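# Move the hidden milk bottle from shelf to cart tray

## Task

Take the milk bottle standing behind the front row on the supply shelving's second shelf (counting the bottom shelf as the first) and set it upright in the cart's top tray. Everything else on that shelf must stay there, upright and not piled on anything. The robot must not fall over or be left leaning.

## Robot and tools

Robot: TidyBot++, a four-caster mobile base (0.54 m long, 0.50 m wide, 0.38 m tall) carrying one seven-joint arm with a five-finger right hand. The shoulder sits 0.12 m ahead of the base centre, 0.68 m above the floor. Upper arm 0.42 m, forearm 0.31 m, wrist to hand point 0.32 m; straight fingers extend about 0.07 m past the hand point. The arm starts folded, hand pointing down, sticking up to 0.15 m ahead of the base. A downward-pointing hand reaches at most about 0.93 m high, and only near the base.

Cameras: base_camera and wrist_camera. The wrist camera is on the little-finger side, aimed at the hand point; in its image the palm faces right. With joints 0, -1.2, 3.142, -2.03, 0, -0.203, -1.832 rad it looks forward, roughly level; joint_6_rad tilts it.

Frames: the base frame has its origin on the floor beneath the base centre, x forward, y left, z up, in metres. hand_pose and hand_target are reported in it. The odometry frame is the base frame as it was when the scene began; base_odometry (x, y, heading in rad, left positive) is measured there and counts wheel slip as travel. base_tilt is in degrees, positive when leaning forward or right.

move: one action per call. Optional keys:
- base: an object with any of translate_m (forward +, range -2 to 2), strafe_m (left +, -2 to 2), rotate_rad (counter-clockwise seen from above +, -6.3 to 6.3). These are relative offsets from where the base currently is, along its axes at the start of the command, in metres and radians.
- joints: an object of absolute targets keyed by name. Arm: joint_1_rad to joint_7_rad, in radians. joint_1_rad turns the whole arm, positive clockwise from above (opposite to heading). joint_2_rad shoulder (-2.249 to 2.249, 0 = upper arm vertical), joint_4_rad elbow (-2.579 to 2.579, 0 = straight), joint_6_rad wrist (-2.099 to 2.099); joints 1, 3, 5, 7 rotate without limit and take the shorter way, so command steps under half a turn. Hand: hand_little, hand_ring, hand_middle, hand_index, hand_thumb_bend (each -1 closed to +1 open), hand_thumb_turn (+1 beside the palm, -1 opposite the fingers), hand_force_limit (-1 to 1, stop force roughly 0 to 10 N at the fingertip, 15 N for thumb motors), hand_speed (-0.96 to 1; full speed from +0.48 up). Scene start: force limit 0, speed -0.8.
- target: one list of seven numbers [x, y, z, qw, qx, qy, qz], an absolute hand pose in the base frame, metres then quaternion. Alongside it, joints may hold only the hand keys; arm joints there get the call refused.
- speeds: caps for this action only, keys translate_m/strafe_m (0.05 to 0.5 m/s; give only one if both move) and rotate_rad (0.1 to 1.57 rad/s).
- min_time_s: 0.1 to 8, the shortest duration of each arm motion.
- cameras: list from base_camera, wrist_camera, all; [] for none.
- blocking: true (default) returns once everything rests; false returns in about half a second while motion continues.
A call without an action just reports state and images. Unknown keys make a call invalid; out-of-range values get it refused, and a refusal or an unrequested stop cancels the rest of your queued calls.

wait: seconds from 0 to 10, optional cameras; returns early once running moves settle. stop: brakes all your running motions; optional cameras. zoom_image: camera name plus region [x0, y0, x1, y1] in pixels of its latest image, at most 504 by 504. show_instructions: shows the reference pages. finished_scene: scene = current scene number; ends it irreversibly, so the result must hold without the robot.

Result lines: move reads done, or the worst status among motions. base_status, joint_status, hand_status: moving, done, off_target (resting away from target, may still push), contact_stop, time_out, not_followed, torque_fault, limit_stop_at_motor_heat. "joint command not followed" or "pose unreachable" means a self-collision check withheld the arm. on_its_own lists uncommanded robot actions. motor_effort gives percent of motor maximum with the last action's peak in brackets. hand_stopped_by lists little, ring, middle, index, thumb_bend, thumb_turn as moving, target, force, stalled or fault; the *_load_n values are fingertip forces in N (positive pushing open). A lost grip shows as loads dropping near 0. ARM HIT, MOTOR HOT and OVER-TEMPERATURE FAULT flag trouble.

Hand geometry: the hand point sits 0.045 m in front of the palm; its +z runs along straight fingers, +y out of the palm, +x across toward the little finger. With the thumb turned opposite the fingers, the hand wraps objects about 0.035 to 0.065 m thick. For a soft grip close at hand_speed -0.94 or slower. To squeeze harder, raise the force limit and send a more-closed target.

Practical notes: after a target, the hand usually lands within 4 cm; correct by adding the error to your last target. To hold still, resend hand_target, not hand_pose. Loads make the arm sag. The arm neither avoids obstacles nor slows on contact, and nothing stops it hitting the base. Avoid catching the raised arm while driving, swinging a stretched arm sideways, or reaching far out from the folded pose: the robot can tip. Never drop items, release moving objects, slam into furniture or shove hard; knocking the front-row items over or leaving the bottle tilted spoils the goal. Loose objects may occasionally get nudged by outside pushes.

Each tool is called after ">>>" by a JSON object that holds its "fn" and its "kwargs", one argument or row to a line.

Reference images:

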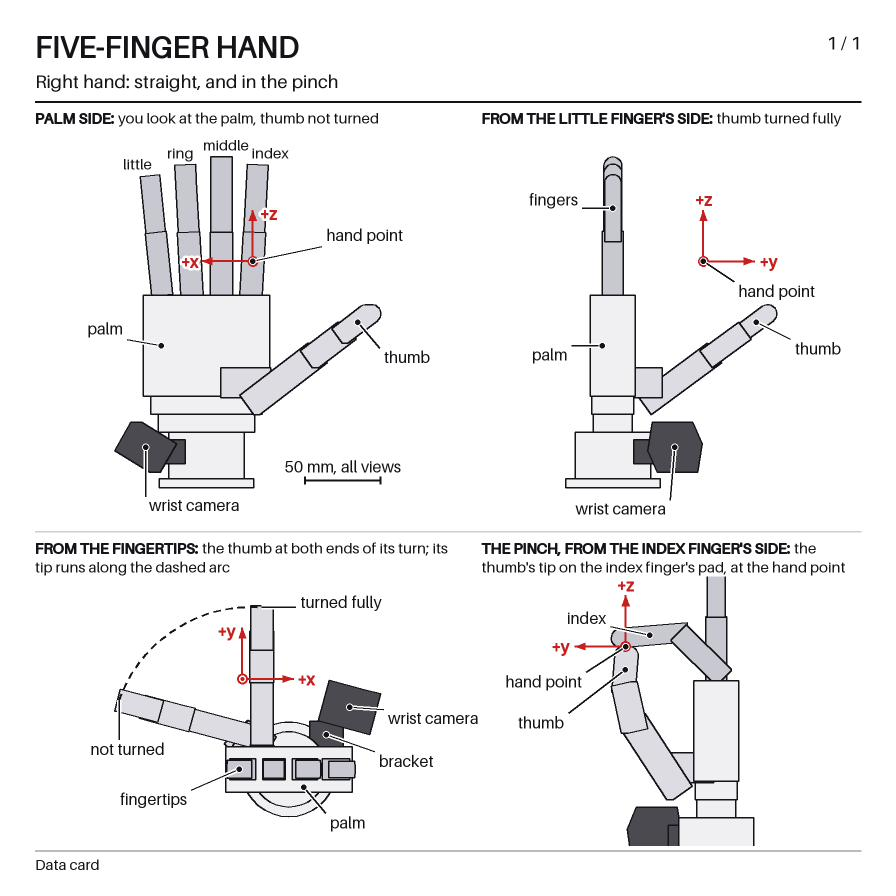

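## Session

>>> {"fn": "move", "kwargs": {

}}

Scene clock: 0.00 s.
base_odometry: x=+0.000 y=+0.000 heading=+0.000
base_tilt: forward=+0.7 right=+0.1
base_status: not commanded
joint_positions: joint_1_rad=-0.032 joint_2_rad=-0.384 joint_3_rad=+3.106 joint_4_rad=-2.526 joint_5_rad=-0.021 joint_6_rad=-0.846 joint_7_rad=+1.574 hand_little=+1.000 hand_ring=+1.000 hand_middle=+1.000 hand_index=+1.000 hand_thumb_turn=+1.000 hand_thumb_bend=+1.000 hand_force_limit=+0.000 hand_speed=-0.800
joint_status: not commanded
hand_stopped_by: target,target,target,target,target,target
little_load_n: 0.0
ring_load_n: 0.0
middle_load_n: 0.0
index_load_n: 0.0
thumb_bend_load_n: 0.0
thumb_turn_load_n: 0.0
motor_effort: joint_1_rad=+0 joint_2_rad=-1 joint_3_rad=+0 joint_4_rad=+13 joint_5_rad=-1 joint_6_rad=+1 joint_7_rad=-2
hand_pose: x=+0.3013 y=+0.0769 z=+0.5886 quat_wxyz=(+0.077, -0.028, +0.997, +0.004) (m; base frame)
hand_target: x=+0.3012 y=+0.0769 z=+0.5884 quat_wxyz=(+0.077, -0.028, +0.997, +0.004) (m; base frame)
hand_status: not commanded
pictures: base_camera, wrist_camera
Images, in order (width x height): base_camera 644x364, wrist_camera 504x504.

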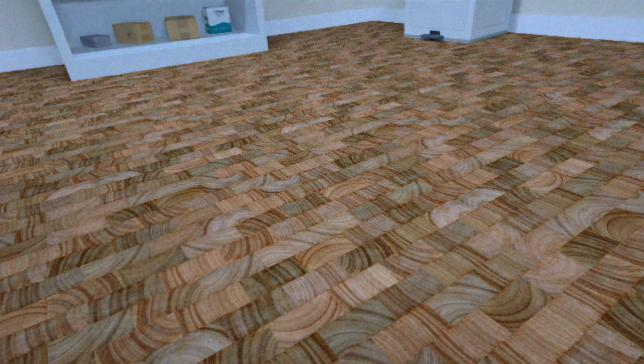

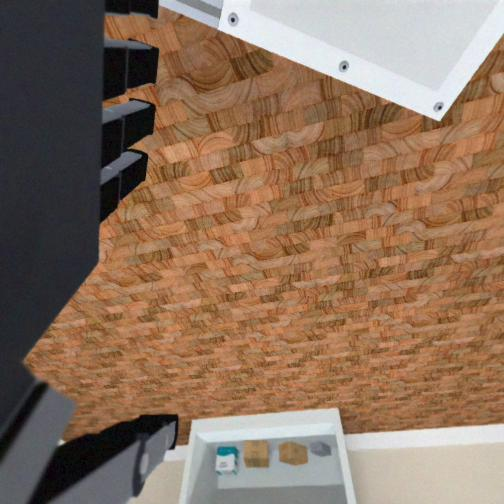

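>>> {"fn": "move", "kwargs": {
  "joints": {"joint_1_rad":0,"joint_2_rad":-1.2,"joint_3_rad":3.142,"joint_4_rad":-2.03,"joint_5_rad":0,"joint_6_rad":-0.203,"joint_7_rad":-1.832},
  "cameras": ["all"]
}}

Scene clock: 4.20 s.
move: done
base_odometry: x=+0.000 y=+0.000 heading=+0.000
base_tilt: forward=+0.7 right=+0.1
base_status: not commanded
joint_positions: joint_1_rad=-0.016 joint_2_rad=-1.183 joint_3_rad=+3.120 joint_4_rad=-2.055 joint_5_rad=-0.021 joint_6_rad=-0.256 joint_7_rad=+4.378 hand_little=+1.000 hand_ring=+1.000 hand_middle=+1.000 hand_index=+1.000 hand_thumb_turn=+1.000 hand_thumb_bend=+1.000 hand_force_limit=+0.000 hand_speed=-0.800
joint_status: all done
hand_stopped_by: target,target,target,target,target,target
little_load_n: 0.0
ring_load_n: 0.0
middle_load_n: 0.0
index_load_n: 0.0
thumb_bend_load_n: 0.0
thumb_turn_load_n: 0.0
motor_effort: joint_1_rad=+0(1) joint_2_rad=+15(17) joint_3_rad=+1(2) joint_4_rad=+15(19) joint_5_rad=-1(2) joint_6_rad=+6(8) joint_7_rad=-2(2)
hand_pose: x=+0.2833 y=-0.0298 z=+1.1369 quat_wxyz=(+0.155, -0.529, +0.078, -0.831) (m; base frame)
hand_target: x=+0.2586 y=-0.0490 z=+1.1725 quat_wxyz=(+0.113, -0.490, +0.065, -0.862) (m; base frame)
hand_status: not commanded
pictures: base_camera, wrist_camera
Images, in order (width x height): base_camera 644x364, wrist_camera 504x504.

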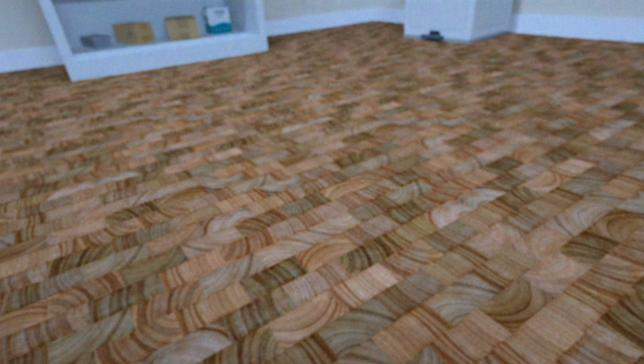

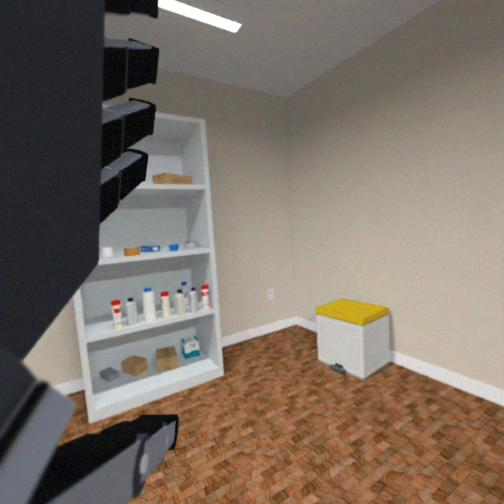

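>>> {"fn": "move", "kwargs": {
  "base": {"rotate_rad":1.0},
  "cameras": ["wrist_camera"]
}}

>>> {"fn": "zoom_image", "kwargs": {
  "camera": "wrist_camera",
  "region": [100, 0, 504, 504]
}}

>>> {"fn": "move", "kwargs": {
  "base": {"rotate_rad":1.2},
  "cameras": ["wrist_camera"]
}}

>>> {"fn": "move", "kwargs": {
  "base": {"rotate_rad":1.2},
  "cameras": ["wrist_camera"]
}}

>>> {"fn": "move", "kwargs": {
  "base": {"rotate_rad":1.2},
  "cameras": ["wrist_camera"]
}}

Scene clock: 7.43 s.
move: done
base_odometry: x=+0.000 y=+0.000 heading=+0.999
base_tilt: forward=+0.7 right=+0.1
base_status: done
joint_positions: joint_1_rad=-0.011 joint_2_rad=-1.183 joint_3_rad=+3.123 joint_4_rad=-2.055 joint_5_rad=-0.021 joint_6_rad=-0.256 joint_7_rad=+4.380 hand_little=+1.000 hand_ring=+1.000 hand_middle=+1.000 hand_index=+1.000 hand_thumb_turn=+1.000 hand_thumb_bend=+1.000 hand_force_limit=+0.000 hand_speed=-0.800
joint_status: not commanded
hand_stopped_by: target,target,target,target,target,target
little_load_n: 0.0
ring_load_n: 0.0
middle_load_n: 0.0
index_load_n: 0.0
thumb_bend_load_n: 0.0
thumb_turn_load_n: 0.0
motor_effort: joint_1_rad=-1(1) joint_2_rad=+15(16) joint_3_rad=+1(1) joint_4_rad=+15(16) joint_5_rad=-1(1) joint_6_rad=+6(7) joint_7_rad=-1(2)
hand_pose: x=+0.2831 y=-0.0322 z=+1.1371 quat_wxyz=(+0.153, -0.528, +0.080, -0.831) (m; base frame)
hand_target: x=+0.2586 y=-0.0490 z=+1.1725 quat_wxyz=(+0.113, -0.490, +0.065, -0.862) (m; base frame)
hand_status: not commanded
pictures: wrist_camera
Images, in order (width x height): wrist_camera 504x504.

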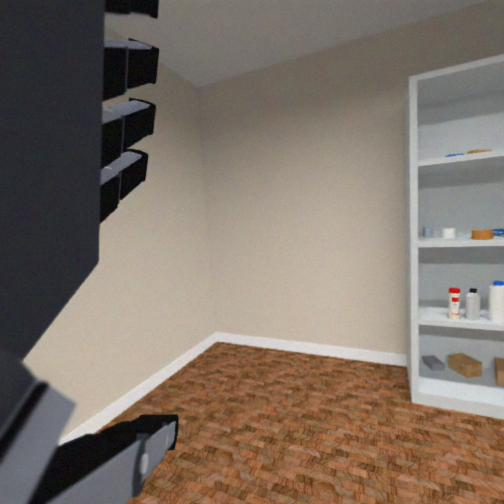

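Scaled by 1.000.

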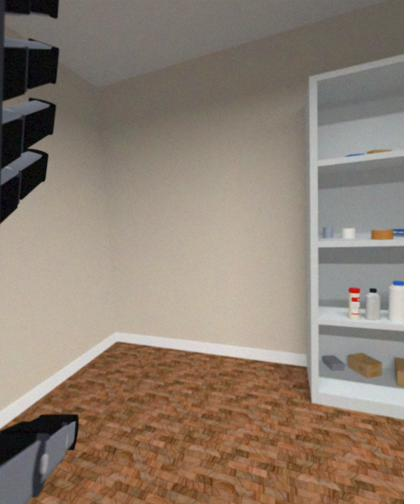

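Scene clock: 9.47 s.
move: done
base_odometry: x=+0.000 y=+0.000 heading=+2.199
base_tilt: forward=+0.7 right=+0.1
base_status: done
joint_positions: joint_1_rad=-0.011 joint_2_rad=-1.183 joint_3_rad=+3.123 joint_4_rad=-2.055 joint_5_rad=-0.021 joint_6_rad=-0.256 joint_7_rad=+4.380 hand_little=+1.000 hand_ring=+1.000 hand_middle=+1.000 hand_index=+1.000 hand_thumb_turn=+1.000 hand_thumb_bend=+1.000 hand_force_limit=+0.000 hand_speed=-0.800
joint_status: not commanded
hand_stopped_by: target,target,target,target,target,target
little_load_n: 0.0
ring_load_n: 0.0
middle_load_n: -0.5
index_load_n: -0.5
thumb_bend_load_n: 0.0
thumb_turn_load_n: 0.0
motor_effort: joint_1_rad=-1(2) joint_2_rad=+15(15) joint_3_rad=+1(1) joint_4_rad=+15(16) joint_5_rad=+0(1) joint_6_rad=+6(7) joint_7_rad=-1(2)
hand_pose: x=+0.2830 y=-0.0323 z=+1.1372 quat_wxyz=(+0.152, -0.528, +0.080, -0.831) (m; base frame)
hand_target: x=+0.2586 y=-0.0490 z=+1.1725 quat_wxyz=(+0.113, -0.490, +0.065, -0.862) (m; base frame)
hand_status: not commanded
pictures: wrist_camera
Images, in order (width x height): wrist_camera 504x504.

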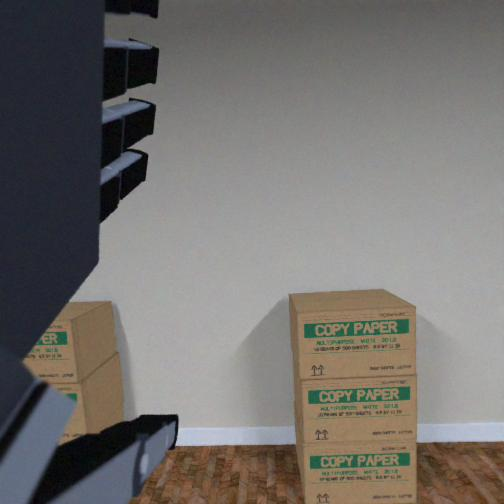

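Scene clock: 11.50 s.
move: done
base_odometry: x=+0.000 y=+0.000 heading=-2.885
base_tilt: forward=+0.7 right=+0.1
base_status: done
joint_positions: joint_1_rad=-0.010 joint_2_rad=-1.183 joint_3_rad=+3.124 joint_4_rad=-2.055 joint_5_rad=-0.021 joint_6_rad=-0.256 joint_7_rad=+4.380 hand_little=+1.000 hand_ring=+1.000 hand_middle=+1.000 hand_index=+1.000 hand_thumb_turn=+1.000 hand_thumb_bend=+1.000 hand_force_limit=+0.000 hand_speed=-0.800
joint_status: not commanded
hand_stopped_by: target,target,target,target,target,target
little_load_n: 0.0
ring_load_n: 0.0
middle_load_n: 0.0
index_load_n: 0.0
thumb_bend_load_n: 0.0
thumb_turn_load_n: 0.0
motor_effort: joint_1_rad=-1(1) joint_2_rad=+15(15) joint_3_rad=+1(1) joint_4_rad=+15(15) joint_5_rad=+0(1) joint_6_rad=+6(7) joint_7_rad=-2(2)
hand_pose: x=+0.2830 y=-0.0325 z=+1.1372 quat_wxyz=(+0.152, -0.528, +0.080, -0.832) (m; base frame)
hand_target: x=+0.2586 y=-0.0490 z=+1.1725 quat_wxyz=(+0.113, -0.490, +0.065, -0.862) (m; base frame)
hand_status: not commanded
pictures: wrist_camera
Images, in order (width x height): wrist_camera 504x504.

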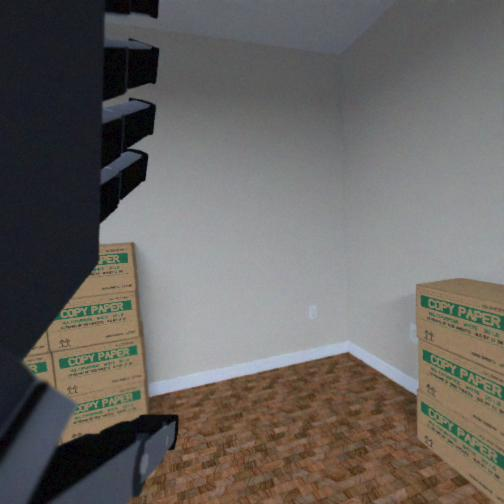

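Scene clock: 13.53 s.
move: done
base_odometry: x=+0.000 y=+0.000 heading=-1.686
base_tilt: forward=+0.7 right=+0.1
base_status: done
joint_positions: joint_1_rad=-0.010 joint_2_rad=-1.183 joint_3_rad=+3.124 joint_4_rad=-2.055 joint_5_rad=-0.021 joint_6_rad=-0.256 joint_7_rad=+4.380 hand_little=+1.000 hand_ring=+1.000 hand_middle=+1.000 hand_index=+1.000 hand_thumb_turn=+1.000 hand_thumb_bend=+1.000 hand_force_limit=+0.000 hand_speed=-0.800
joint_status: not commanded
hand_stopped_by: target,target,target,target,target,target
little_load_n: 0.0
ring_load_n: 0.5
middle_load_n: 0.0
index_load_n: 0.0
thumb_bend_load_n: 0.0
thumb_turn_load_n: 0.5
motor_effort: joint_1_rad=+0(2) joint_2_rad=+15(15) joint_3_rad=+1(1) joint_4_rad=+15(16) joint_5_rad=-1(1) joint_6_rad=+6(7) joint_7_rad=-1(2)
hand_pose: x=+0.2830 y=-0.0326 z=+1.1372 quat_wxyz=(+0.152, -0.528, +0.080, -0.832) (m; base frame)
hand_target: x=+0.2586 y=-0.0490 z=+1.1725 quat_wxyz=(+0.113, -0.490, +0.065, -0.862) (m; base frame)
hand_status: not commanded
pictures: wrist_camera
Images, in order (width x height): wrist_camera 504x504.

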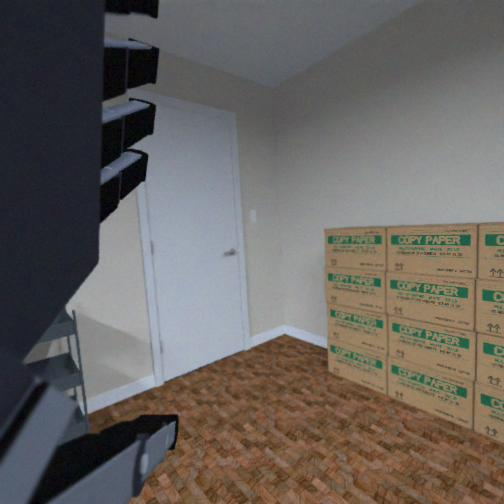

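>>> {"fn": "move", "kwargs": {
  "base": {"rotate_rad":0.7},
  "cameras": ["all"]
}}

Scene clock: 15.70 s.
move: done
base_odometry: x=+0.000 y=+0.000 heading=-0.986
base_tilt: forward=+0.7 right=+0.1
base_status: done
joint_positions: joint_1_rad=-0.009 joint_2_rad=-1.183 joint_3_rad=+3.124 joint_4_rad=-2.055 joint_5_rad=-0.021 joint_6_rad=-0.255 joint_7_rad=+4.380 hand_little=+1.000 hand_ring=+1.000 hand_middle=+1.000 hand_index=+1.000 hand_thumb_turn=+1.000 hand_thumb_bend=+1.000 hand_force_limit=+0.000 hand_speed=-0.800
joint_status: not commanded
hand_stopped_by: target,target,target,target,target,target
little_load_n: 0.0
ring_load_n: 0.0
middle_load_n: 0.0
index_load_n: 0.0
thumb_bend_load_n: 0.0
thumb_turn_load_n: 0.0
motor_effort: joint_1_rad=-1(2) joint_2_rad=+15(15) joint_3_rad=+1(1) joint_4_rad=+15(15) joint_5_rad=+0(1) joint_6_rad=+7(7) joint_7_rad=-2(2)
hand_pose: x=+0.2830 y=-0.0327 z=+1.1372 quat_wxyz=(+0.152, -0.528, +0.080, -0.832) (m; base frame)
hand_target: x=+0.2586 y=-0.0490 z=+1.1725 quat_wxyz=(+0.113, -0.490, +0.065, -0.862) (m; base frame)
hand_status: not commanded
pictures: base_camera, wrist_camera
Images, in order (width x height): base_camera 644x364, wrist_camera 504x504.

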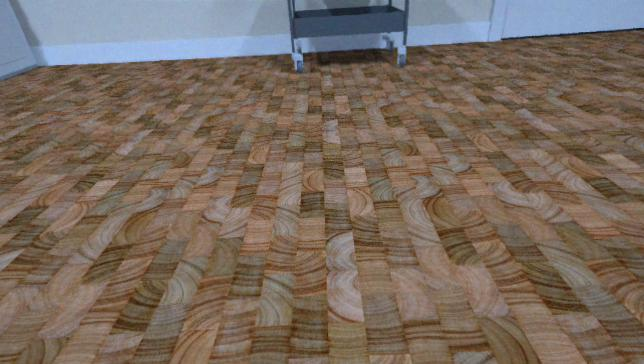

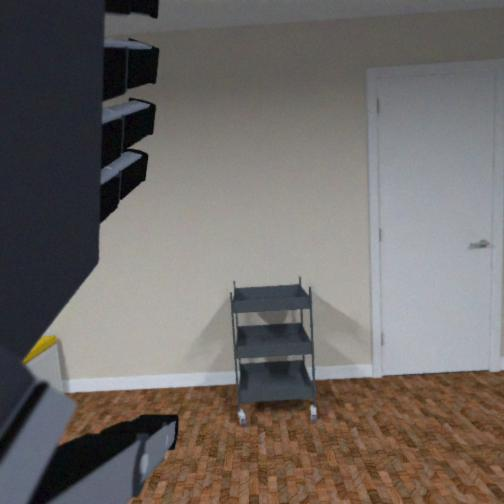

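>>> {"fn": "move", "kwargs": {
  "base": {"rotate_rad":1.386},
  "cameras": ["all"]
}}

Scene clock: 18.97 s.
move: done
base_odometry: x=+0.000 y=+0.000 heading=+0.399
base_tilt: forward=+0.6 right=+0.1
base_status: done
joint_positions: joint_1_rad=-0.009 joint_2_rad=-1.183 joint_3_rad=+3.124 joint_4_rad=-2.055 joint_5_rad=-0.021 joint_6_rad=-0.255 joint_7_rad=+4.380 hand_little=+1.000 hand_ring=+1.000 hand_middle=+1.000 hand_index=+1.000 hand_thumb_turn=+1.000 hand_thumb_bend=+1.000 hand_force_limit=+0.000 hand_speed=-0.800
joint_status: not commanded
hand_stopped_by: target,target,target,target,target,target
little_load_n: 0.0
ring_load_n: 0.0
middle_load_n: 0.0
index_load_n: 0.0
thumb_bend_load_n: 0.0
thumb_turn_load_n: 0.0
motor_effort: joint_1_rad=-1(1) joint_2_rad=+15(15) joint_3_rad=+1(1) joint_4_rad=+15(15) joint_5_rad=+0(1) joint_6_rad=+7(7) joint_7_rad=-2(2)
hand_pose: x=+0.2830 y=-0.0328 z=+1.1372 quat_wxyz=(+0.152, -0.528, +0.080, -0.832) (m; base frame)
hand_target: x=+0.2586 y=-0.0490 z=+1.1725 quat_wxyz=(+0.113, -0.490, +0.065, -0.862) (m; base frame)
hand_status: not commanded
pictures: base_camera, wrist_camera
Images, in order (width x height): base_camera 644x364, wrist_camera 504x504.

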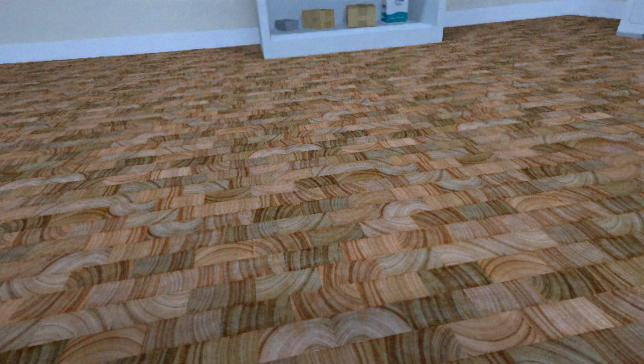

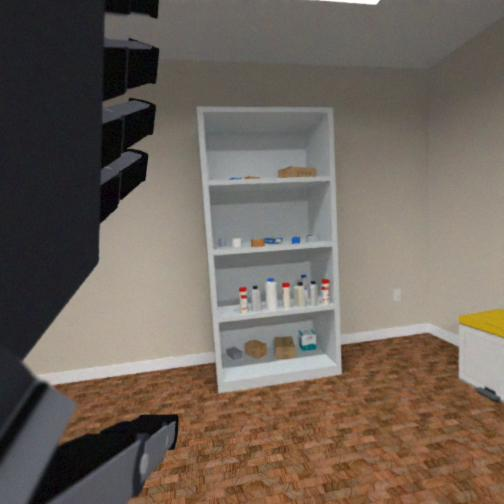

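>>> {"fn": "move", "kwargs": {
  "base": {"rotate_rad":0.2}
}}

>>> {"fn": "move", "kwargs": {
  "base": {"translate_m":0.9,"strafe_m":-0.65},
  "cameras": ["all"]
}}

Scene clock: 24.17 s.
move: done
base_odometry: x=+0.000 y=+0.000 heading=+0.599
base_tilt: forward=+0.7 right=+0.1
base_status: done
joint_positions: joint_1_rad=-0.009 joint_2_rad=-1.183 joint_3_rad=+3.124 joint_4_rad=-2.055 joint_5_rad=-0.021 joint_6_rad=-0.255 joint_7_rad=+4.380 hand_little=+1.000 hand_ring=+1.000 hand_middle=+1.000 hand_index=+1.000 hand_thumb_turn=+1.000 hand_thumb_bend=+1.000 hand_force_limit=+0.000 hand_speed=-0.800
joint_status: not commanded
hand_stopped_by: target,target,target,target,target,target
little_load_n: 0.0
ring_load_n: 0.0
middle_load_n: 0.0
index_load_n: 0.0
thumb_bend_load_n: 0.5
thumb_turn_load_n: 0.0
motor_effort: joint_1_rad=+0(1) joint_2_rad=+15(15) joint_3_rad=+1(1) joint_4_rad=+16(16) joint_5_rad=-1(1) joint_6_rad=+6(7) joint_7_rad=-1(2)
hand_pose: x=+0.2830 y=-0.0328 z=+1.1372 quat_wxyz=(+0.152, -0.528, +0.080, -0.832) (m; base frame)
hand_target: x=+0.2586 y=-0.0490 z=+1.1725 quat_wxyz=(+0.113, -0.490, +0.065, -0.862) (m; base frame)
hand_status: not commanded
pictures: none

Scene clock: 27.77 s.
move: done
base_odometry: x=+1.110 y=-0.030 heading=+0.599
base_tilt: forward=+0.7 right=+0.1
base_status: done
joint_positions: joint_1_rad=-0.009 joint_2_rad=-1.184 joint_3_rad=+3.126 joint_4_rad=-2.054 joint_5_rad=-0.021 joint_6_rad=-0.254 joint_7_rad=+4.380 hand_little=+1.000 hand_ring=+1.000 hand_middle=+1.000 hand_index=+1.000 hand_thumb_turn=+1.000 hand_thumb_bend=+1.000 hand_force_limit=+0.000 hand_speed=-0.800
joint_status: not commanded
hand_stopped_by: target,target,target,target,target,target
little_load_n: 0.0
ring_load_n: 0.0
middle_load_n: 0.0
index_load_n: 0.0
thumb_bend_load_n: 0.0
thumb_turn_load_n: 0.0
motor_effort: joint_1_rad=+0(2) joint_2_rad=+15(17) joint_3_rad=+1(2) joint_4_rad=+15(16) joint_5_rad=+0(1) joint_6_rad=+6(7) joint_7_rad=-1(2)
hand_pose: x=+0.2824 y=-0.0339 z=+1.1379 quat_wxyz=(+0.152, -0.527, +0.081, -0.832) (m; base frame)
hand_target: x=+0.2586 y=-0.0490 z=+1.1725 quat_wxyz=(+0.113, -0.490, +0.065, -0.862) (m; base frame)
hand_status: not commanded
pictures: base_camera, wrist_camera
Images, in order (width x height): base_camera 644x364, wrist_camera 504x504.

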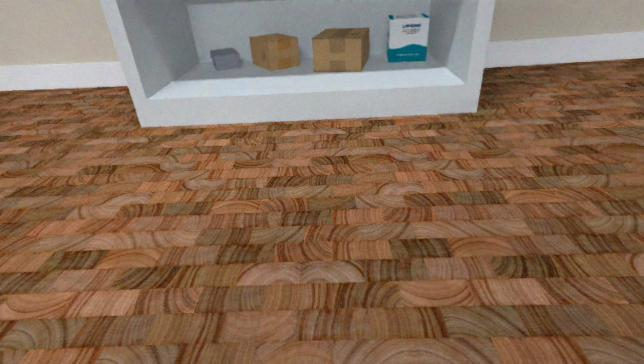

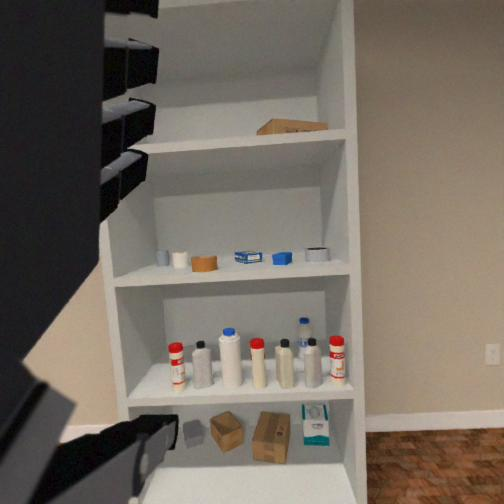

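>>> {"fn": "zoom_image", "kwargs": {
  "camera": "wrist_camera",
  "region": [140, 290, 370, 410]
}}

Scaled by 2.191 from the camera's 504x504 image, which has a finer 720x720 frame.

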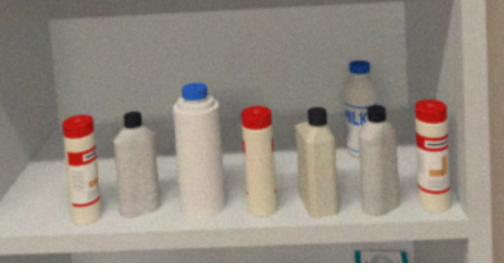

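>>> {"fn": "move", "kwargs": {
  "base": {"translate_m":0.4},
  "joints": {"joint_6_rad":0.1},
  "cameras": ["all"]
}}

Scene clock: 44.13 s.
move: done
base_odometry: x=+1.440 y=+0.196 heading=+0.599
base_tilt: forward=+0.7 right=+0.1
base_status: done
joint_positions: joint_1_rad=-0.009 joint_2_rad=-1.188 joint_3_rad=+3.126 joint_4_rad=-2.042 joint_5_rad=-0.021 joint_6_rad=+0.059 joint_7_rad=+4.380 hand_little=+1.000 hand_ring=+1.000 hand_middle=+1.000 hand_index=+1.000 hand_thumb_turn=+1.000 hand_thumb_bend=+1.000 hand_force_limit=+0.000 hand_speed=-0.800
joint_status: all done
hand_stopped_by: target,target,target,target,target,target
little_load_n: 0.0
ring_load_n: 0.0
middle_load_n: 0.0
index_load_n: 0.0
thumb_bend_load_n: 0.0
thumb_turn_load_n: 0.0
motor_effort: joint_1_rad=+0(1) joint_2_rad=+16(18) joint_3_rad=+1(1) joint_4_rad=+14(16) joint_5_rad=-1(1) joint_6_rad=+5(8) joint_7_rad=-1(2)
hand_pose: x=+0.2311 y=-0.0355 z=+1.2358 quat_wxyz=(+0.165, -0.383, +0.059, -0.907) (m; base frame)
hand_target: x=+0.2074 y=-0.0491 z=+1.2562 quat_wxyz=(+0.122, -0.354, +0.047, -0.926) (m; base frame)
hand_status: not commanded
pictures: base_camera, wrist_camera
Images, in order (width x height): base_camera 644x364, wrist_camera 504x504.

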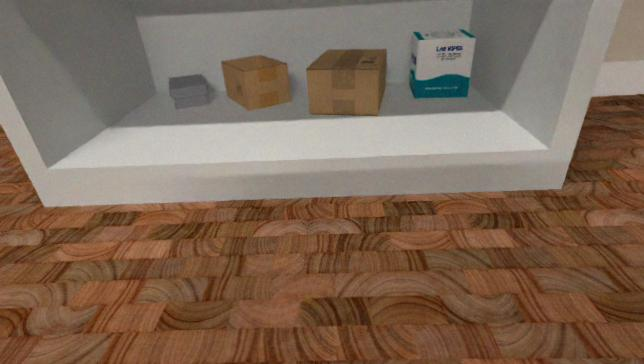

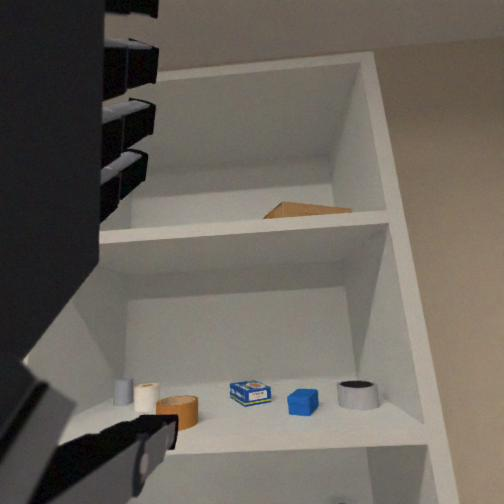

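>>> {"fn": "move", "kwargs": {
  "joints": {"joint_6_rad":-0.55},
  "cameras": ["wrist_camera"]
}}

>>> {"fn": "zoom_image", "kwargs": {
  "camera": "wrist_camera",
  "region": [104, 150, 454, 500]
}}

Scene clock: 46.97 s.
move: done
base_odometry: x=+1.440 y=+0.196 heading=+0.599
base_tilt: forward=+0.7 right=+0.1
base_status: not commanded
joint_positions: joint_1_rad=-0.009 joint_2_rad=-1.188 joint_3_rad=+3.126 joint_4_rad=-2.041 joint_5_rad=-0.021 joint_6_rad=-0.518 joint_7_rad=+4.380 hand_little=+1.000 hand_ring=+1.000 hand_middle=+1.000 hand_index=+1.000 hand_thumb_turn=+1.000 hand_thumb_bend=+1.000 hand_force_limit=+0.000 hand_speed=-0.800
joint_status: all done
hand_stopped_by: target,target,target,target,target,target
little_load_n: 0.0
ring_load_n: 0.0
middle_load_n: 0.0
index_load_n: 0.0
thumb_bend_load_n: 0.0
thumb_turn_load_n: 0.5
motor_effort: joint_1_rad=+0(1) joint_2_rad=+15(18) joint_3_rad=+1(1) joint_4_rad=+15(17) joint_5_rad=+0(1) joint_6_rad=+7(9) joint_7_rad=-2(2)
hand_pose: x=+0.2921 y=-0.0335 z=+1.0612 quat_wxyz=(+0.139, -0.626, +0.097, -0.761) (m; base frame)
hand_target: x=+0.2836 y=-0.0490 z=+1.0630 quat_wxyz=(+0.101, -0.631, +0.083, -0.765) (m; base frame)
hand_status: not commanded
pictures: wrist_camera
Images, in order (width x height): wrist_camera 504x504.

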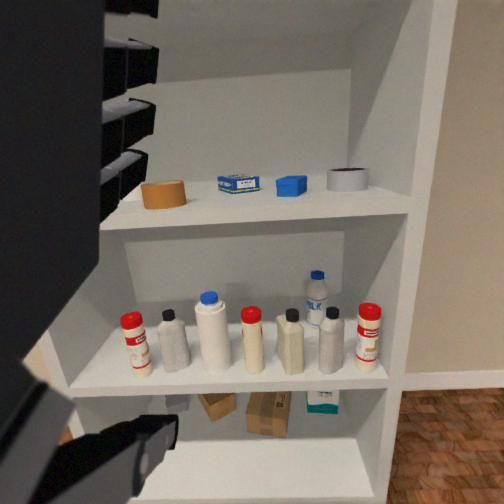

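Scaled by 1.440 from the camera's 504x504 image, which has a finer 720x720 frame.

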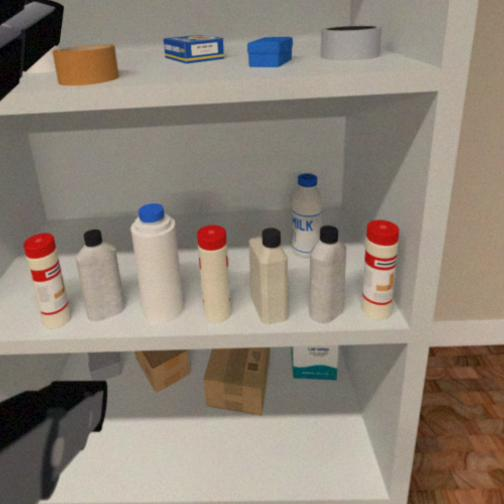

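>>> {"fn": "move", "kwargs": {
  "base": {"translate_m":-0.3},
  "joints": {"joint_2_rad":0.642,"joint_4_rad":-1.963,"joint_6_rad":1.035,"joint_7_rad":-1.57,"joint_1_rad":0,"joint_3_rad":3.142,"joint_5_rad":0},
  "min_time_s": 3,
  "cameras": ["all"]
}}

Scene clock: 57.93 s.
move: done
base_odometry: x=+1.193 y=+0.026 heading=+0.599
base_tilt: forward=+0.7 right=+0.1
base_status: done
joint_positions: joint_1_rad=-0.008 joint_2_rad=+0.613 joint_3_rad=+3.129 joint_4_rad=-1.993 joint_5_rad=-0.021 joint_6_rad=+0.979 joint_7_rad=+4.642 hand_little=+1.000 hand_ring=+1.000 hand_middle=+1.000 hand_index=+1.000 hand_thumb_turn=+1.000 hand_thumb_bend=+1.000 hand_force_limit=+0.000 hand_speed=-0.800
joint_status: all done
hand_stopped_by: target,target,target,target,target,target
little_load_n: 0.0
ring_load_n: 0.0
middle_load_n: 0.0
index_load_n: 0.0
thumb_bend_load_n: 0.0
thumb_turn_load_n: 0.0
motor_effort: joint_1_rad=+0(2) joint_2_rad=-30(31) joint_3_rad=+0(2) joint_4_rad=+12(19) joint_5_rad=-1(2) joint_6_rad=+7(9) joint_7_rad=-1(2)
hand_pose: x=+0.8410 y=-0.0485 z=+0.7019 quat_wxyz=(+0.031, -0.726, +0.031, -0.686) (m; base frame)
hand_target: x=+0.8537 y=-0.0591 z=+0.7181 quat_wxyz=(+0.000, -0.707, +0.000, -0.707) (m; base frame)
hand_status: not commanded
pictures: base_camera, wrist_camera
Images, in order (width x height): base_camera 644x364, wrist_camera 504x504.

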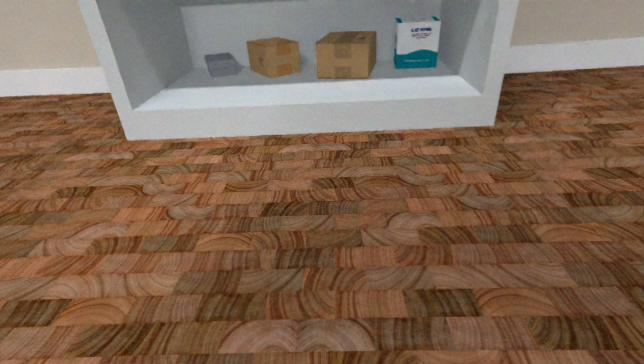

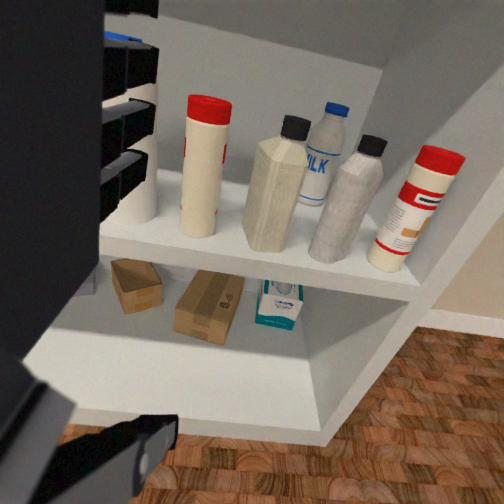

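>>> {"fn": "move", "kwargs": {
  "base": {"strafe_m":-0.21},
  "joints": {"joint_2_rad":0.77,"joint_4_rad":-1.95,"joint_6_rad":1.2,"joint_7_rad":-1.5,"joint_5_rad":0.02,"joint_3_rad":3.142,"joint_1_rad":0.0,"hand_thumb_turn":-1,"hand_speed":0},
  "speeds": {"strafe_m":0.2},
  "min_time_s": 2,
  "cameras": ["all"]
}}

Scene clock: 80.90 s.
move: done
base_odometry: x=+1.311 y=-0.147 heading=+0.599
base_tilt: forward=+0.7 right=+0.1
base_status: done
joint_positions: joint_1_rad=+0.000 joint_2_rad=+0.734 joint_3_rad=+3.132 joint_4_rad=-1.979 joint_5_rad=-0.021 joint_6_rad=+1.145 joint_7_rad=+4.712 hand_little=+1.000 hand_ring=+1.000 hand_middle=+1.000 hand_index=+1.000 hand_thumb_turn=-1.000 hand_thumb_bend=+1.000 hand_force_limit=+0.000 hand_speed=+0.000
joint_status: all done
hand_stopped_by: target,target,target,target,target,target
little_load_n: 0.0
ring_load_n: 0.5
middle_load_n: 0.0
index_load_n: 0.0
thumb_bend_load_n: 0.0
thumb_turn_load_n: 0.5
motor_effort: joint_1_rad=+0(4) joint_2_rad=-31(32) joint_3_rad=+0(2) joint_4_rad=+11(13) joint_5_rad=-1(2) joint_6_rad=+7(9) joint_7_rad=-1(2)
hand_pose: x=+0.8527 y=-0.0593 z=+0.6770 quat_wxyz=(+0.001, -0.706, +0.010, -0.708) (m; base frame)
hand_target: x=+0.8646 y=-0.0552 z=+0.6874 quat_wxyz=(-0.022, -0.688, -0.034, -0.724) (m; base frame)
hand_status: not commanded
pictures: base_camera, wrist_camera
Images, in order (width x height): base_camera 644x364, wrist_camera 504x504.

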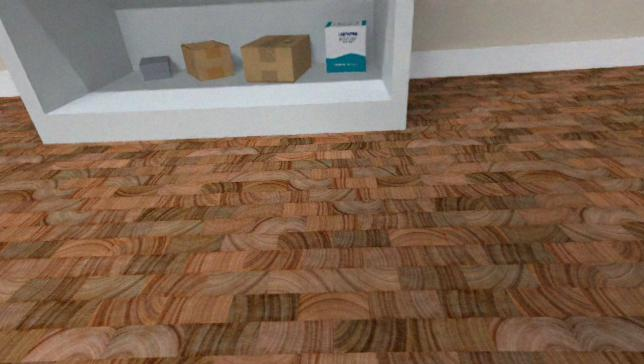

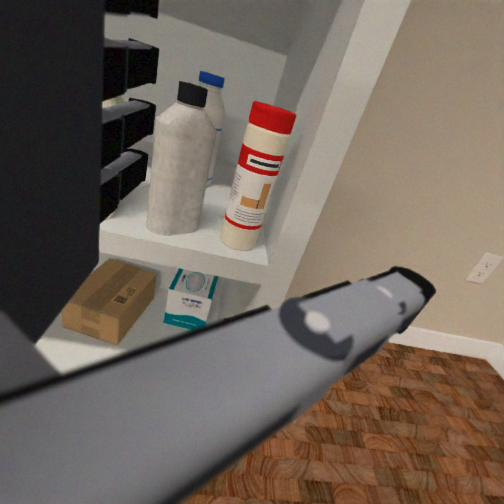

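>>> {"fn": "move", "kwargs": {
  "base": {"strafe_m":-0.04},
  "joints": {"joint_2_rad":0.935,"joint_4_rad":-1.947,"joint_6_rad":1.36},
  "speeds": {"strafe_m":0.2},
  "min_time_s": 2,
  "cameras": ["all"]
}}

Scene clock: 88.87 s.
move: done
base_odometry: x=+1.333 y=-0.180 heading=+0.599
base_tilt: forward=+0.7 right=+0.1
base_status: done
joint_positions: joint_1_rad=+0.005 joint_2_rad=+0.900 joint_3_rad=+3.137 joint_4_rad=-1.974 joint_5_rad=-0.020 joint_6_rad=+1.305 joint_7_rad=+4.712 hand_little=+1.000 hand_ring=+1.000 hand_middle=+1.000 hand_index=+1.000 hand_thumb_turn=-1.000 hand_thumb_bend=+1.000 hand_force_limit=+0.000 hand_speed=+0.000
joint_status: all done
hand_stopped_by: target,target,target,target,target,target
little_load_n: 0.0
ring_load_n: 0.0
middle_load_n: 0.0
index_load_n: 0.0
thumb_bend_load_n: 0.0
thumb_turn_load_n: 0.0
motor_effort: joint_1_rad=-1(4) joint_2_rad=-33(34) joint_3_rad=+0(2) joint_4_rad=+9(11) joint_5_rad=-1(1) joint_6_rad=+7(9) joint_7_rad=-2(2)
hand_pose: x=+0.8523 y=-0.0662 z=+0.6094 quat_wxyz=(-0.004, -0.707, +0.011, -0.708) (m; base frame)
hand_target: x=+0.8623 y=-0.0549 z=+0.6174 quat_wxyz=(-0.021, -0.689, -0.033, -0.724) (m; base frame)
hand_status: not commanded
pictures: base_camera, wrist_camera
Images, in order (width x height): base_camera 644x364, wrist_camera 504x504.

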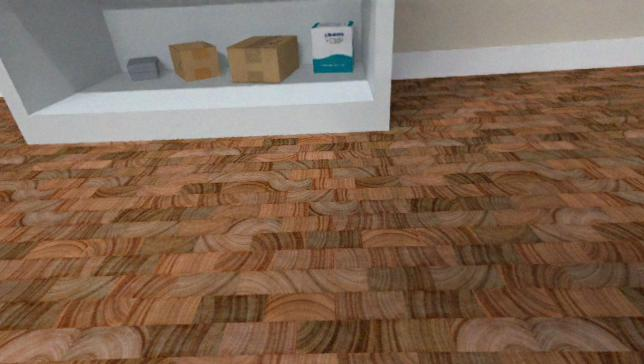

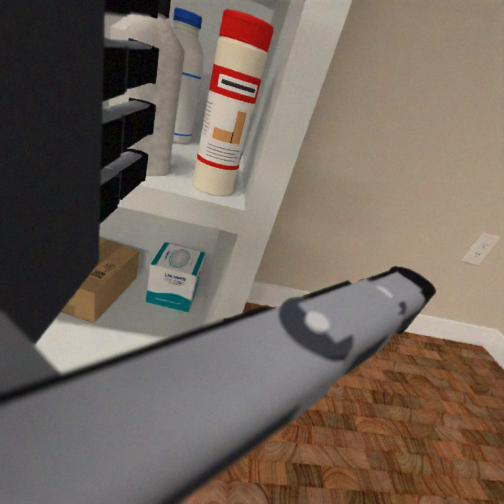

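>>> {"fn": "move", "kwargs": {
  "base": {"translate_m":0.1},
  "joints": {"joint_2_rad":1.013,"joint_4_rad":-1.935,"joint_6_rad":1.43},
  "speeds": {"translate_m":0.1},
  "min_time_s": 1,
  "cameras": ["all"]
}}

Scene clock: 93.37 s.
move: done
base_odometry: x=+1.416 y=-0.124 heading=+0.598
base_tilt: forward=+0.7 right=+0.1
base_status: done
joint_positions: joint_1_rad=+0.005 joint_2_rad=+0.978 joint_3_rad=+3.137 joint_4_rad=-1.957 joint_5_rad=-0.020 joint_6_rad=+1.376 joint_7_rad=+4.712 hand_little=+1.000 hand_ring=+1.000 hand_middle=+1.000 hand_index=+1.000 hand_thumb_turn=-1.000 hand_thumb_bend=+1.000 hand_force_limit=+0.000 hand_speed=+0.000
joint_status: all done
hand_stopped_by: target,target,target,target,target,target
little_load_n: 0.0
ring_load_n: 0.0
middle_load_n: 0.0
index_load_n: 0.0
thumb_bend_load_n: 0.0
thumb_turn_load_n: 0.5
motor_effort: joint_1_rad=+0(1) joint_2_rad=-34(35) joint_3_rad=+0(1) joint_4_rad=+8(10) joint_5_rad=-1(1) joint_6_rad=+7(8) joint_7_rad=-1(2)
hand_pose: x=+0.8534 y=-0.0664 z=+0.5817 quat_wxyz=(-0.005, -0.703, +0.011, -0.711) (m; base frame)
hand_target: x=+0.8606 y=-0.0547 z=+0.5868 quat_wxyz=(-0.020, -0.687, -0.033, -0.725) (m; base frame)
hand_status: not commanded
pictures: base_camera, wrist_camera
Images, in order (width x height): base_camera 644x364, wrist_camera 504x504.

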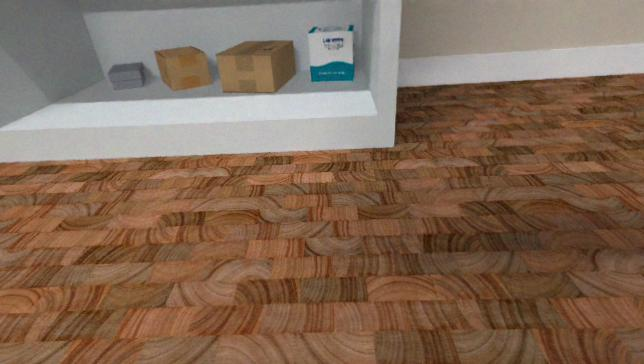

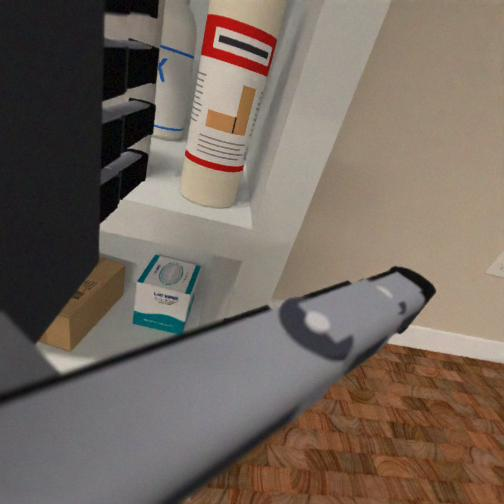

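>>> {"fn": "move", "kwargs": {
  "base": {"strafe_m":0.01},
  "speeds": {"strafe_m":0.05},
  "cameras": []
}}

>>> {"fn": "move", "kwargs": {
  "base": {"translate_m":0.1},
  "speeds": {"translate_m":0.1},
  "cameras": ["wrist_camera"]
}}

Scene clock: 96.57 s.
move: done
base_odometry: x=+1.411 y=-0.116 heading=+0.598
base_tilt: forward=+0.7 right=+0.1
base_status: done
joint_positions: joint_1_rad=+0.001 joint_2_rad=+0.978 joint_3_rad=+3.137 joint_4_rad=-1.957 joint_5_rad=-0.020 joint_6_rad=+1.376 joint_7_rad=+4.712 hand_little=+1.000 hand_ring=+1.000 hand_middle=+1.000 hand_index=+1.000 hand_thumb_turn=-1.000 hand_thumb_bend=+1.000 hand_force_limit=+0.000 hand_speed=+0.000
joint_status: not commanded
hand_stopped_by: target,target,target,target,target,target
little_load_n: 0.0
ring_load_n: 0.0
middle_load_n: 0.0
index_load_n: 0.0
thumb_bend_load_n: 0.0
thumb_turn_load_n: 0.0
motor_effort: joint_1_rad=+0(4) joint_2_rad=-34(35) joint_3_rad=+0(2) joint_4_rad=+8(8) joint_5_rad=-1(1) joint_6_rad=+7(7) joint_7_rad=-2(2)
hand_pose: x=+0.8537 y=-0.0633 z=+0.5819 quat_wxyz=(-0.003, -0.703, +0.009, -0.711) (m; base frame)
hand_target: x=+0.8606 y=-0.0547 z=+0.5868 quat_wxyz=(-0.020, -0.687, -0.033, -0.725) (m; base frame)
hand_status: not commanded
pictures: none
No camera images: "cameras" was empty.

Scene clock: 98.13 s.
move: done
base_odometry: x=+1.493 y=-0.059 heading=+0.598
base_tilt: forward=+0.7 right=+0.1
base_status: done
joint_positions: joint_1_rad=+0.001 joint_2_rad=+0.979 joint_3_rad=+3.137 joint_4_rad=-1.954 joint_5_rad=-0.020 joint_6_rad=+1.377 joint_7_rad=+4.712 hand_little=+1.000 hand_ring=+1.000 hand_middle=+1.000 hand_index=+1.000 hand_thumb_turn=-1.000 hand_thumb_bend=+1.000 hand_force_limit=+0.000 hand_speed=+0.000
joint_status: not commanded
hand_stopped_by: target,target,target,target,target,target
little_load_n: -0.5
ring_load_n: 0.0
middle_load_n: 0.0
index_load_n: 0.0
thumb_bend_load_n: 0.0
thumb_turn_load_n: 0.5
motor_effort: joint_1_rad=+0(3) joint_2_rad=-34(35) joint_3_rad=+0(2) joint_4_rad=+8(9) joint_5_rad=-1(1) joint_6_rad=+7(8) joint_7_rad=-1(2)
hand_pose: x=+0.8547 y=-0.0633 z=+0.5825 quat_wxyz=(-0.003, -0.702, +0.009, -0.712) (m; base frame)
hand_target: x=+0.8606 y=-0.0547 z=+0.5868 quat_wxyz=(-0.020, -0.687, -0.033, -0.725) (m; base frame)
hand_status: not commanded
pictures: wrist_camera
Images, in order (width x height): wrist_camera 504x504.

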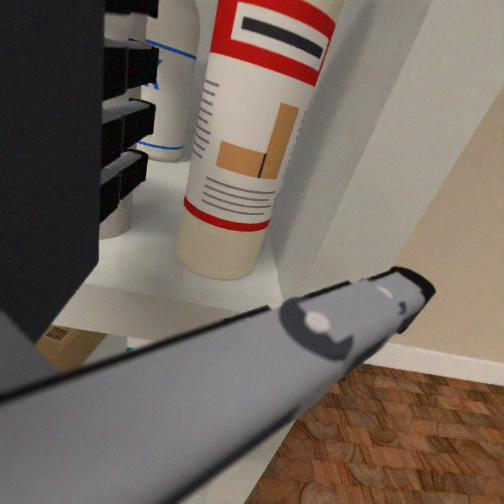

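>>> {"fn": "move", "kwargs": {
  "base": {"translate_m":0.03},
  "speeds": {"translate_m":0.1},
  "cameras": []
}}

>>> {"fn": "move", "kwargs": {
  "base": {"strafe_m":0.05},
  "speeds": {"strafe_m":0.05},
  "cameras": ["wrist_camera"]
}}

Scene clock: 102.40 s.
move: done
base_odometry: x=+1.518 y=-0.042 heading=+0.599
base_tilt: forward=+0.7 right=+0.1
base_status: done
joint_positions: joint_1_rad=+0.001 joint_2_rad=+0.980 joint_3_rad=+3.137 joint_4_rad=-1.951 joint_5_rad=-0.020 joint_6_rad=+1.378 joint_7_rad=+4.713 hand_little=+1.000 hand_ring=+1.000 hand_middle=+1.000 hand_index=+1.000 hand_thumb_turn=-1.000 hand_thumb_bend=+1.000 hand_force_limit=+0.000 hand_speed=+0.000
joint_status: not commanded
hand_stopped_by: target,target,target,target,target,target
little_load_n: 0.0
ring_load_n: -0.5
middle_load_n: 0.0
index_load_n: -0.5
thumb_bend_load_n: 0.0
thumb_turn_load_n: 0.0
motor_effort: joint_1_rad=-1(3) joint_2_rad=-34(35) joint_3_rad=-1(1) joint_4_rad=+8(10) joint_5_rad=+0(1) joint_6_rad=+7(7) joint_7_rad=-2(2)
hand_pose: x=+0.8555 y=-0.0633 z=+0.5831 quat_wxyz=(-0.004, -0.701, +0.009, -0.713) (m; base frame)
hand_target: x=+0.8606 y=-0.0547 z=+0.5868 quat_wxyz=(-0.020, -0.687, -0.033, -0.725) (m; base frame)
hand_status: not commanded
pictures: none
No camera images: "cameras" was empty.

Scene clock: 103.87 s.
move: done
base_odometry: x=+1.490 y=-0.001 heading=+0.599
base_tilt: forward=+0.7 right=+0.1
base_status: done
joint_positions: joint_1_rad=+0.002 joint_2_rad=+0.980 joint_3_rad=+3.137 joint_4_rad=-1.951 joint_5_rad=-0.020 joint_6_rad=+1.378 joint_7_rad=+4.713 hand_little=+1.000 hand_ring=+1.000 hand_middle=+1.000 hand_index=+1.000 hand_thumb_turn=-1.000 hand_thumb_bend=+1.000 hand_force_limit=+0.000 hand_speed=+0.000
joint_status: not commanded
hand_stopped_by: target,target,target,target,target,target
little_load_n: 0.0
ring_load_n: 0.0
middle_load_n: 0.0
index_load_n: 0.0
thumb_bend_load_n: 0.0
thumb_turn_load_n: 0.5
motor_effort: joint_1_rad=+0(5) joint_2_rad=-34(34) joint_3_rad=+0(2) joint_4_rad=+8(8) joint_5_rad=-1(1) joint_6_rad=+7(7) joint_7_rad=-2(2)
hand_pose: x=+0.8554 y=-0.0639 z=+0.5831 quat_wxyz=(-0.004, -0.701, +0.009, -0.713) (m; base frame)
hand_target: x=+0.8606 y=-0.0547 z=+0.5868 quat_wxyz=(-0.020, -0.687, -0.033, -0.725) (m; base frame)
hand_status: not commanded
pictures: wrist_camera
Images, in order (width x height): wrist_camera 504x504.

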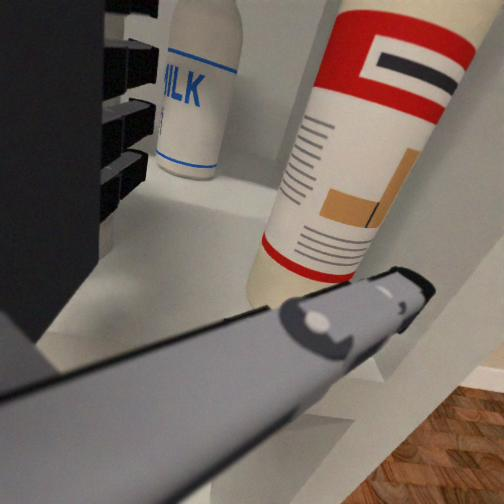

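>>> {"fn": "move", "kwargs": {
  "base": {"strafe_m":0.09},
  "speeds": {"strafe_m":0.05},
  "cameras": ["wrist_camera"]
}}

Scene clock: 106.90 s.
move: done
base_odometry: x=+1.439 y=+0.074 heading=+0.599
base_tilt: forward=+0.7 right=+0.1
base_status: done
joint_positions: joint_1_rad=+0.004 joint_2_rad=+0.980 joint_3_rad=+3.137 joint_4_rad=-1.951 joint_5_rad=-0.020 joint_6_rad=+1.378 joint_7_rad=+4.714 hand_little=+1.000 hand_ring=+1.000 hand_middle=+1.000 hand_index=+1.000 hand_thumb_turn=-1.000 hand_thumb_bend=+1.000 hand_force_limit=+0.000 hand_speed=+0.000
joint_status: not commanded
hand_stopped_by: target,target,target,target,target,target
little_load_n: 0.0
ring_load_n: 0.0
middle_load_n: 0.0
index_load_n: -1.0
thumb_bend_load_n: 0.0
thumb_turn_load_n: 0.5
motor_effort: joint_1_rad=-2(3) joint_2_rad=-34(35) joint_3_rad=-1(2) joint_4_rad=+9(9) joint_5_rad=+0(2) joint_6_rad=+7(8) joint_7_rad=-2(2)
hand_pose: x=+0.8553 y=-0.0654 z=+0.5832 quat_wxyz=(-0.005, -0.701, +0.009, -0.713) (m; base frame)
hand_target: x=+0.8606 y=-0.0547 z=+0.5868 quat_wxyz=(-0.020, -0.687, -0.033, -0.725) (m; base frame)
hand_status: not commanded
pictures: wrist_camera
Images, in order (width x height): wrist_camera 504x504.

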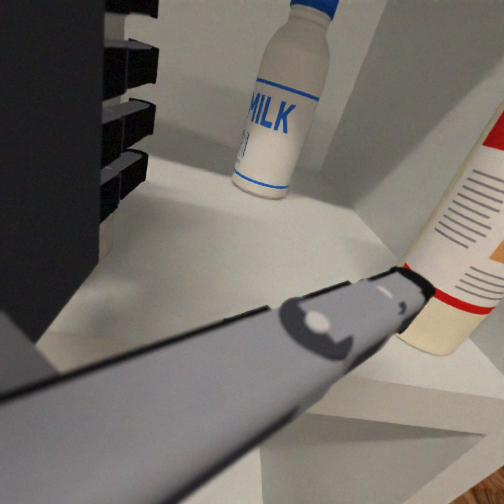

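>>> {"fn": "move", "kwargs": {
  "base": {"strafe_m":0.04},
  "speeds": {"strafe_m":0.05},
  "cameras": []
}}

>>> {"fn": "move", "kwargs": {
  "base": {"strafe_m":-0.067},
  "speeds": {"strafe_m":0.1},
  "cameras": ["wrist_camera"]
}}

Scene clock: 111.90 s.
move: done
base_odometry: x=+1.417 y=+0.107 heading=+0.598
base_tilt: forward=+0.7 right=+0.1
base_status: done
joint_positions: joint_1_rad=+0.007 joint_2_rad=+0.980 joint_3_rad=+3.139 joint_4_rad=-1.951 joint_5_rad=-0.019 joint_6_rad=+1.378 joint_7_rad=+4.714 hand_little=+1.000 hand_ring=+1.000 hand_middle=+1.000 hand_index=+1.000 hand_thumb_turn=-1.000 hand_thumb_bend=+1.000 hand_force_limit=+0.000 hand_speed=+0.000
joint_status: not commanded
hand_stopped_by: target,target,target,target,target,target
little_load_n: 0.0
ring_load_n: 0.0
middle_load_n: 0.0
index_load_n: -1.0
thumb_bend_load_n: 0.0
thumb_turn_load_n: 0.0
motor_effort: joint_1_rad=-2(5) joint_2_rad=-34(35) joint_3_rad=-1(3) joint_4_rad=+8(9) joint_5_rad=+1(2) joint_6_rad=+7(7) joint_7_rad=-1(2)
hand_pose: x=+0.8550 y=-0.0688 z=+0.5834 quat_wxyz=(-0.007, -0.701, +0.010, -0.713) (m; base frame)
hand_target: x=+0.8606 y=-0.0547 z=+0.5868 quat_wxyz=(-0.020, -0.687, -0.033, -0.725) (m; base frame)
hand_status: not commanded
pictures: none
No camera images: "cameras" was empty.

Scene clock: 113.13 s.
move: done
base_odometry: x=+1.455 y=+0.051 heading=+0.598
base_tilt: forward=+0.7 right=+0.1
base_status: done
joint_positions: joint_1_rad=+0.002 joint_2_rad=+0.980 joint_3_rad=+3.139 joint_4_rad=-1.951 joint_5_rad=-0.016 joint_6_rad=+1.379 joint_7_rad=+4.714 hand_little=+1.000 hand_ring=+1.000 hand_middle=+1.000 hand_index=+1.000 hand_thumb_turn=-1.000 hand_thumb_bend=+1.000 hand_force_limit=+0.000 hand_speed=+0.000
joint_status: not commanded
hand_stopped_by: target,target,target,target,target,target
little_load_n: 0.0
ring_load_n: 0.0
middle_load_n: 0.0
index_load_n: 0.0
thumb_bend_load_n: 0.0
thumb_turn_load_n: 0.5
motor_effort: joint_1_rad=-1(3) joint_2_rad=-34(35) joint_3_rad=+0(1) joint_4_rad=+8(9) joint_5_rad=+0(1) joint_6_rad=+7(7) joint_7_rad=-1(2)
hand_pose: x=+0.8556 y=-0.0636 z=+0.5834 quat_wxyz=(-0.004, -0.701, +0.007, -0.713) (m; base frame)
hand_target: x=+0.8606 y=-0.0547 z=+0.5868 quat_wxyz=(-0.020, -0.687, -0.033, -0.725) (m; base frame)
hand_status: not commanded
pictures: wrist_camera
Images, in order (width x height): wrist_camera 504x504.

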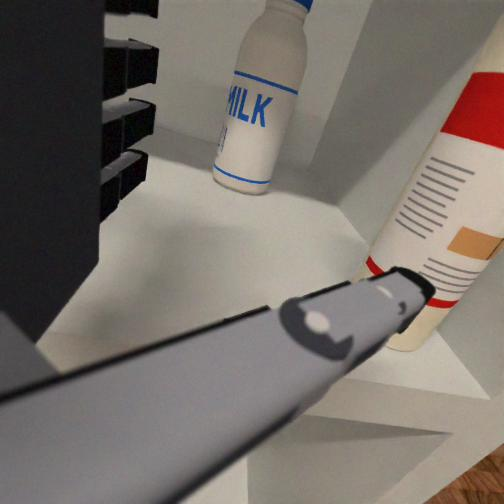

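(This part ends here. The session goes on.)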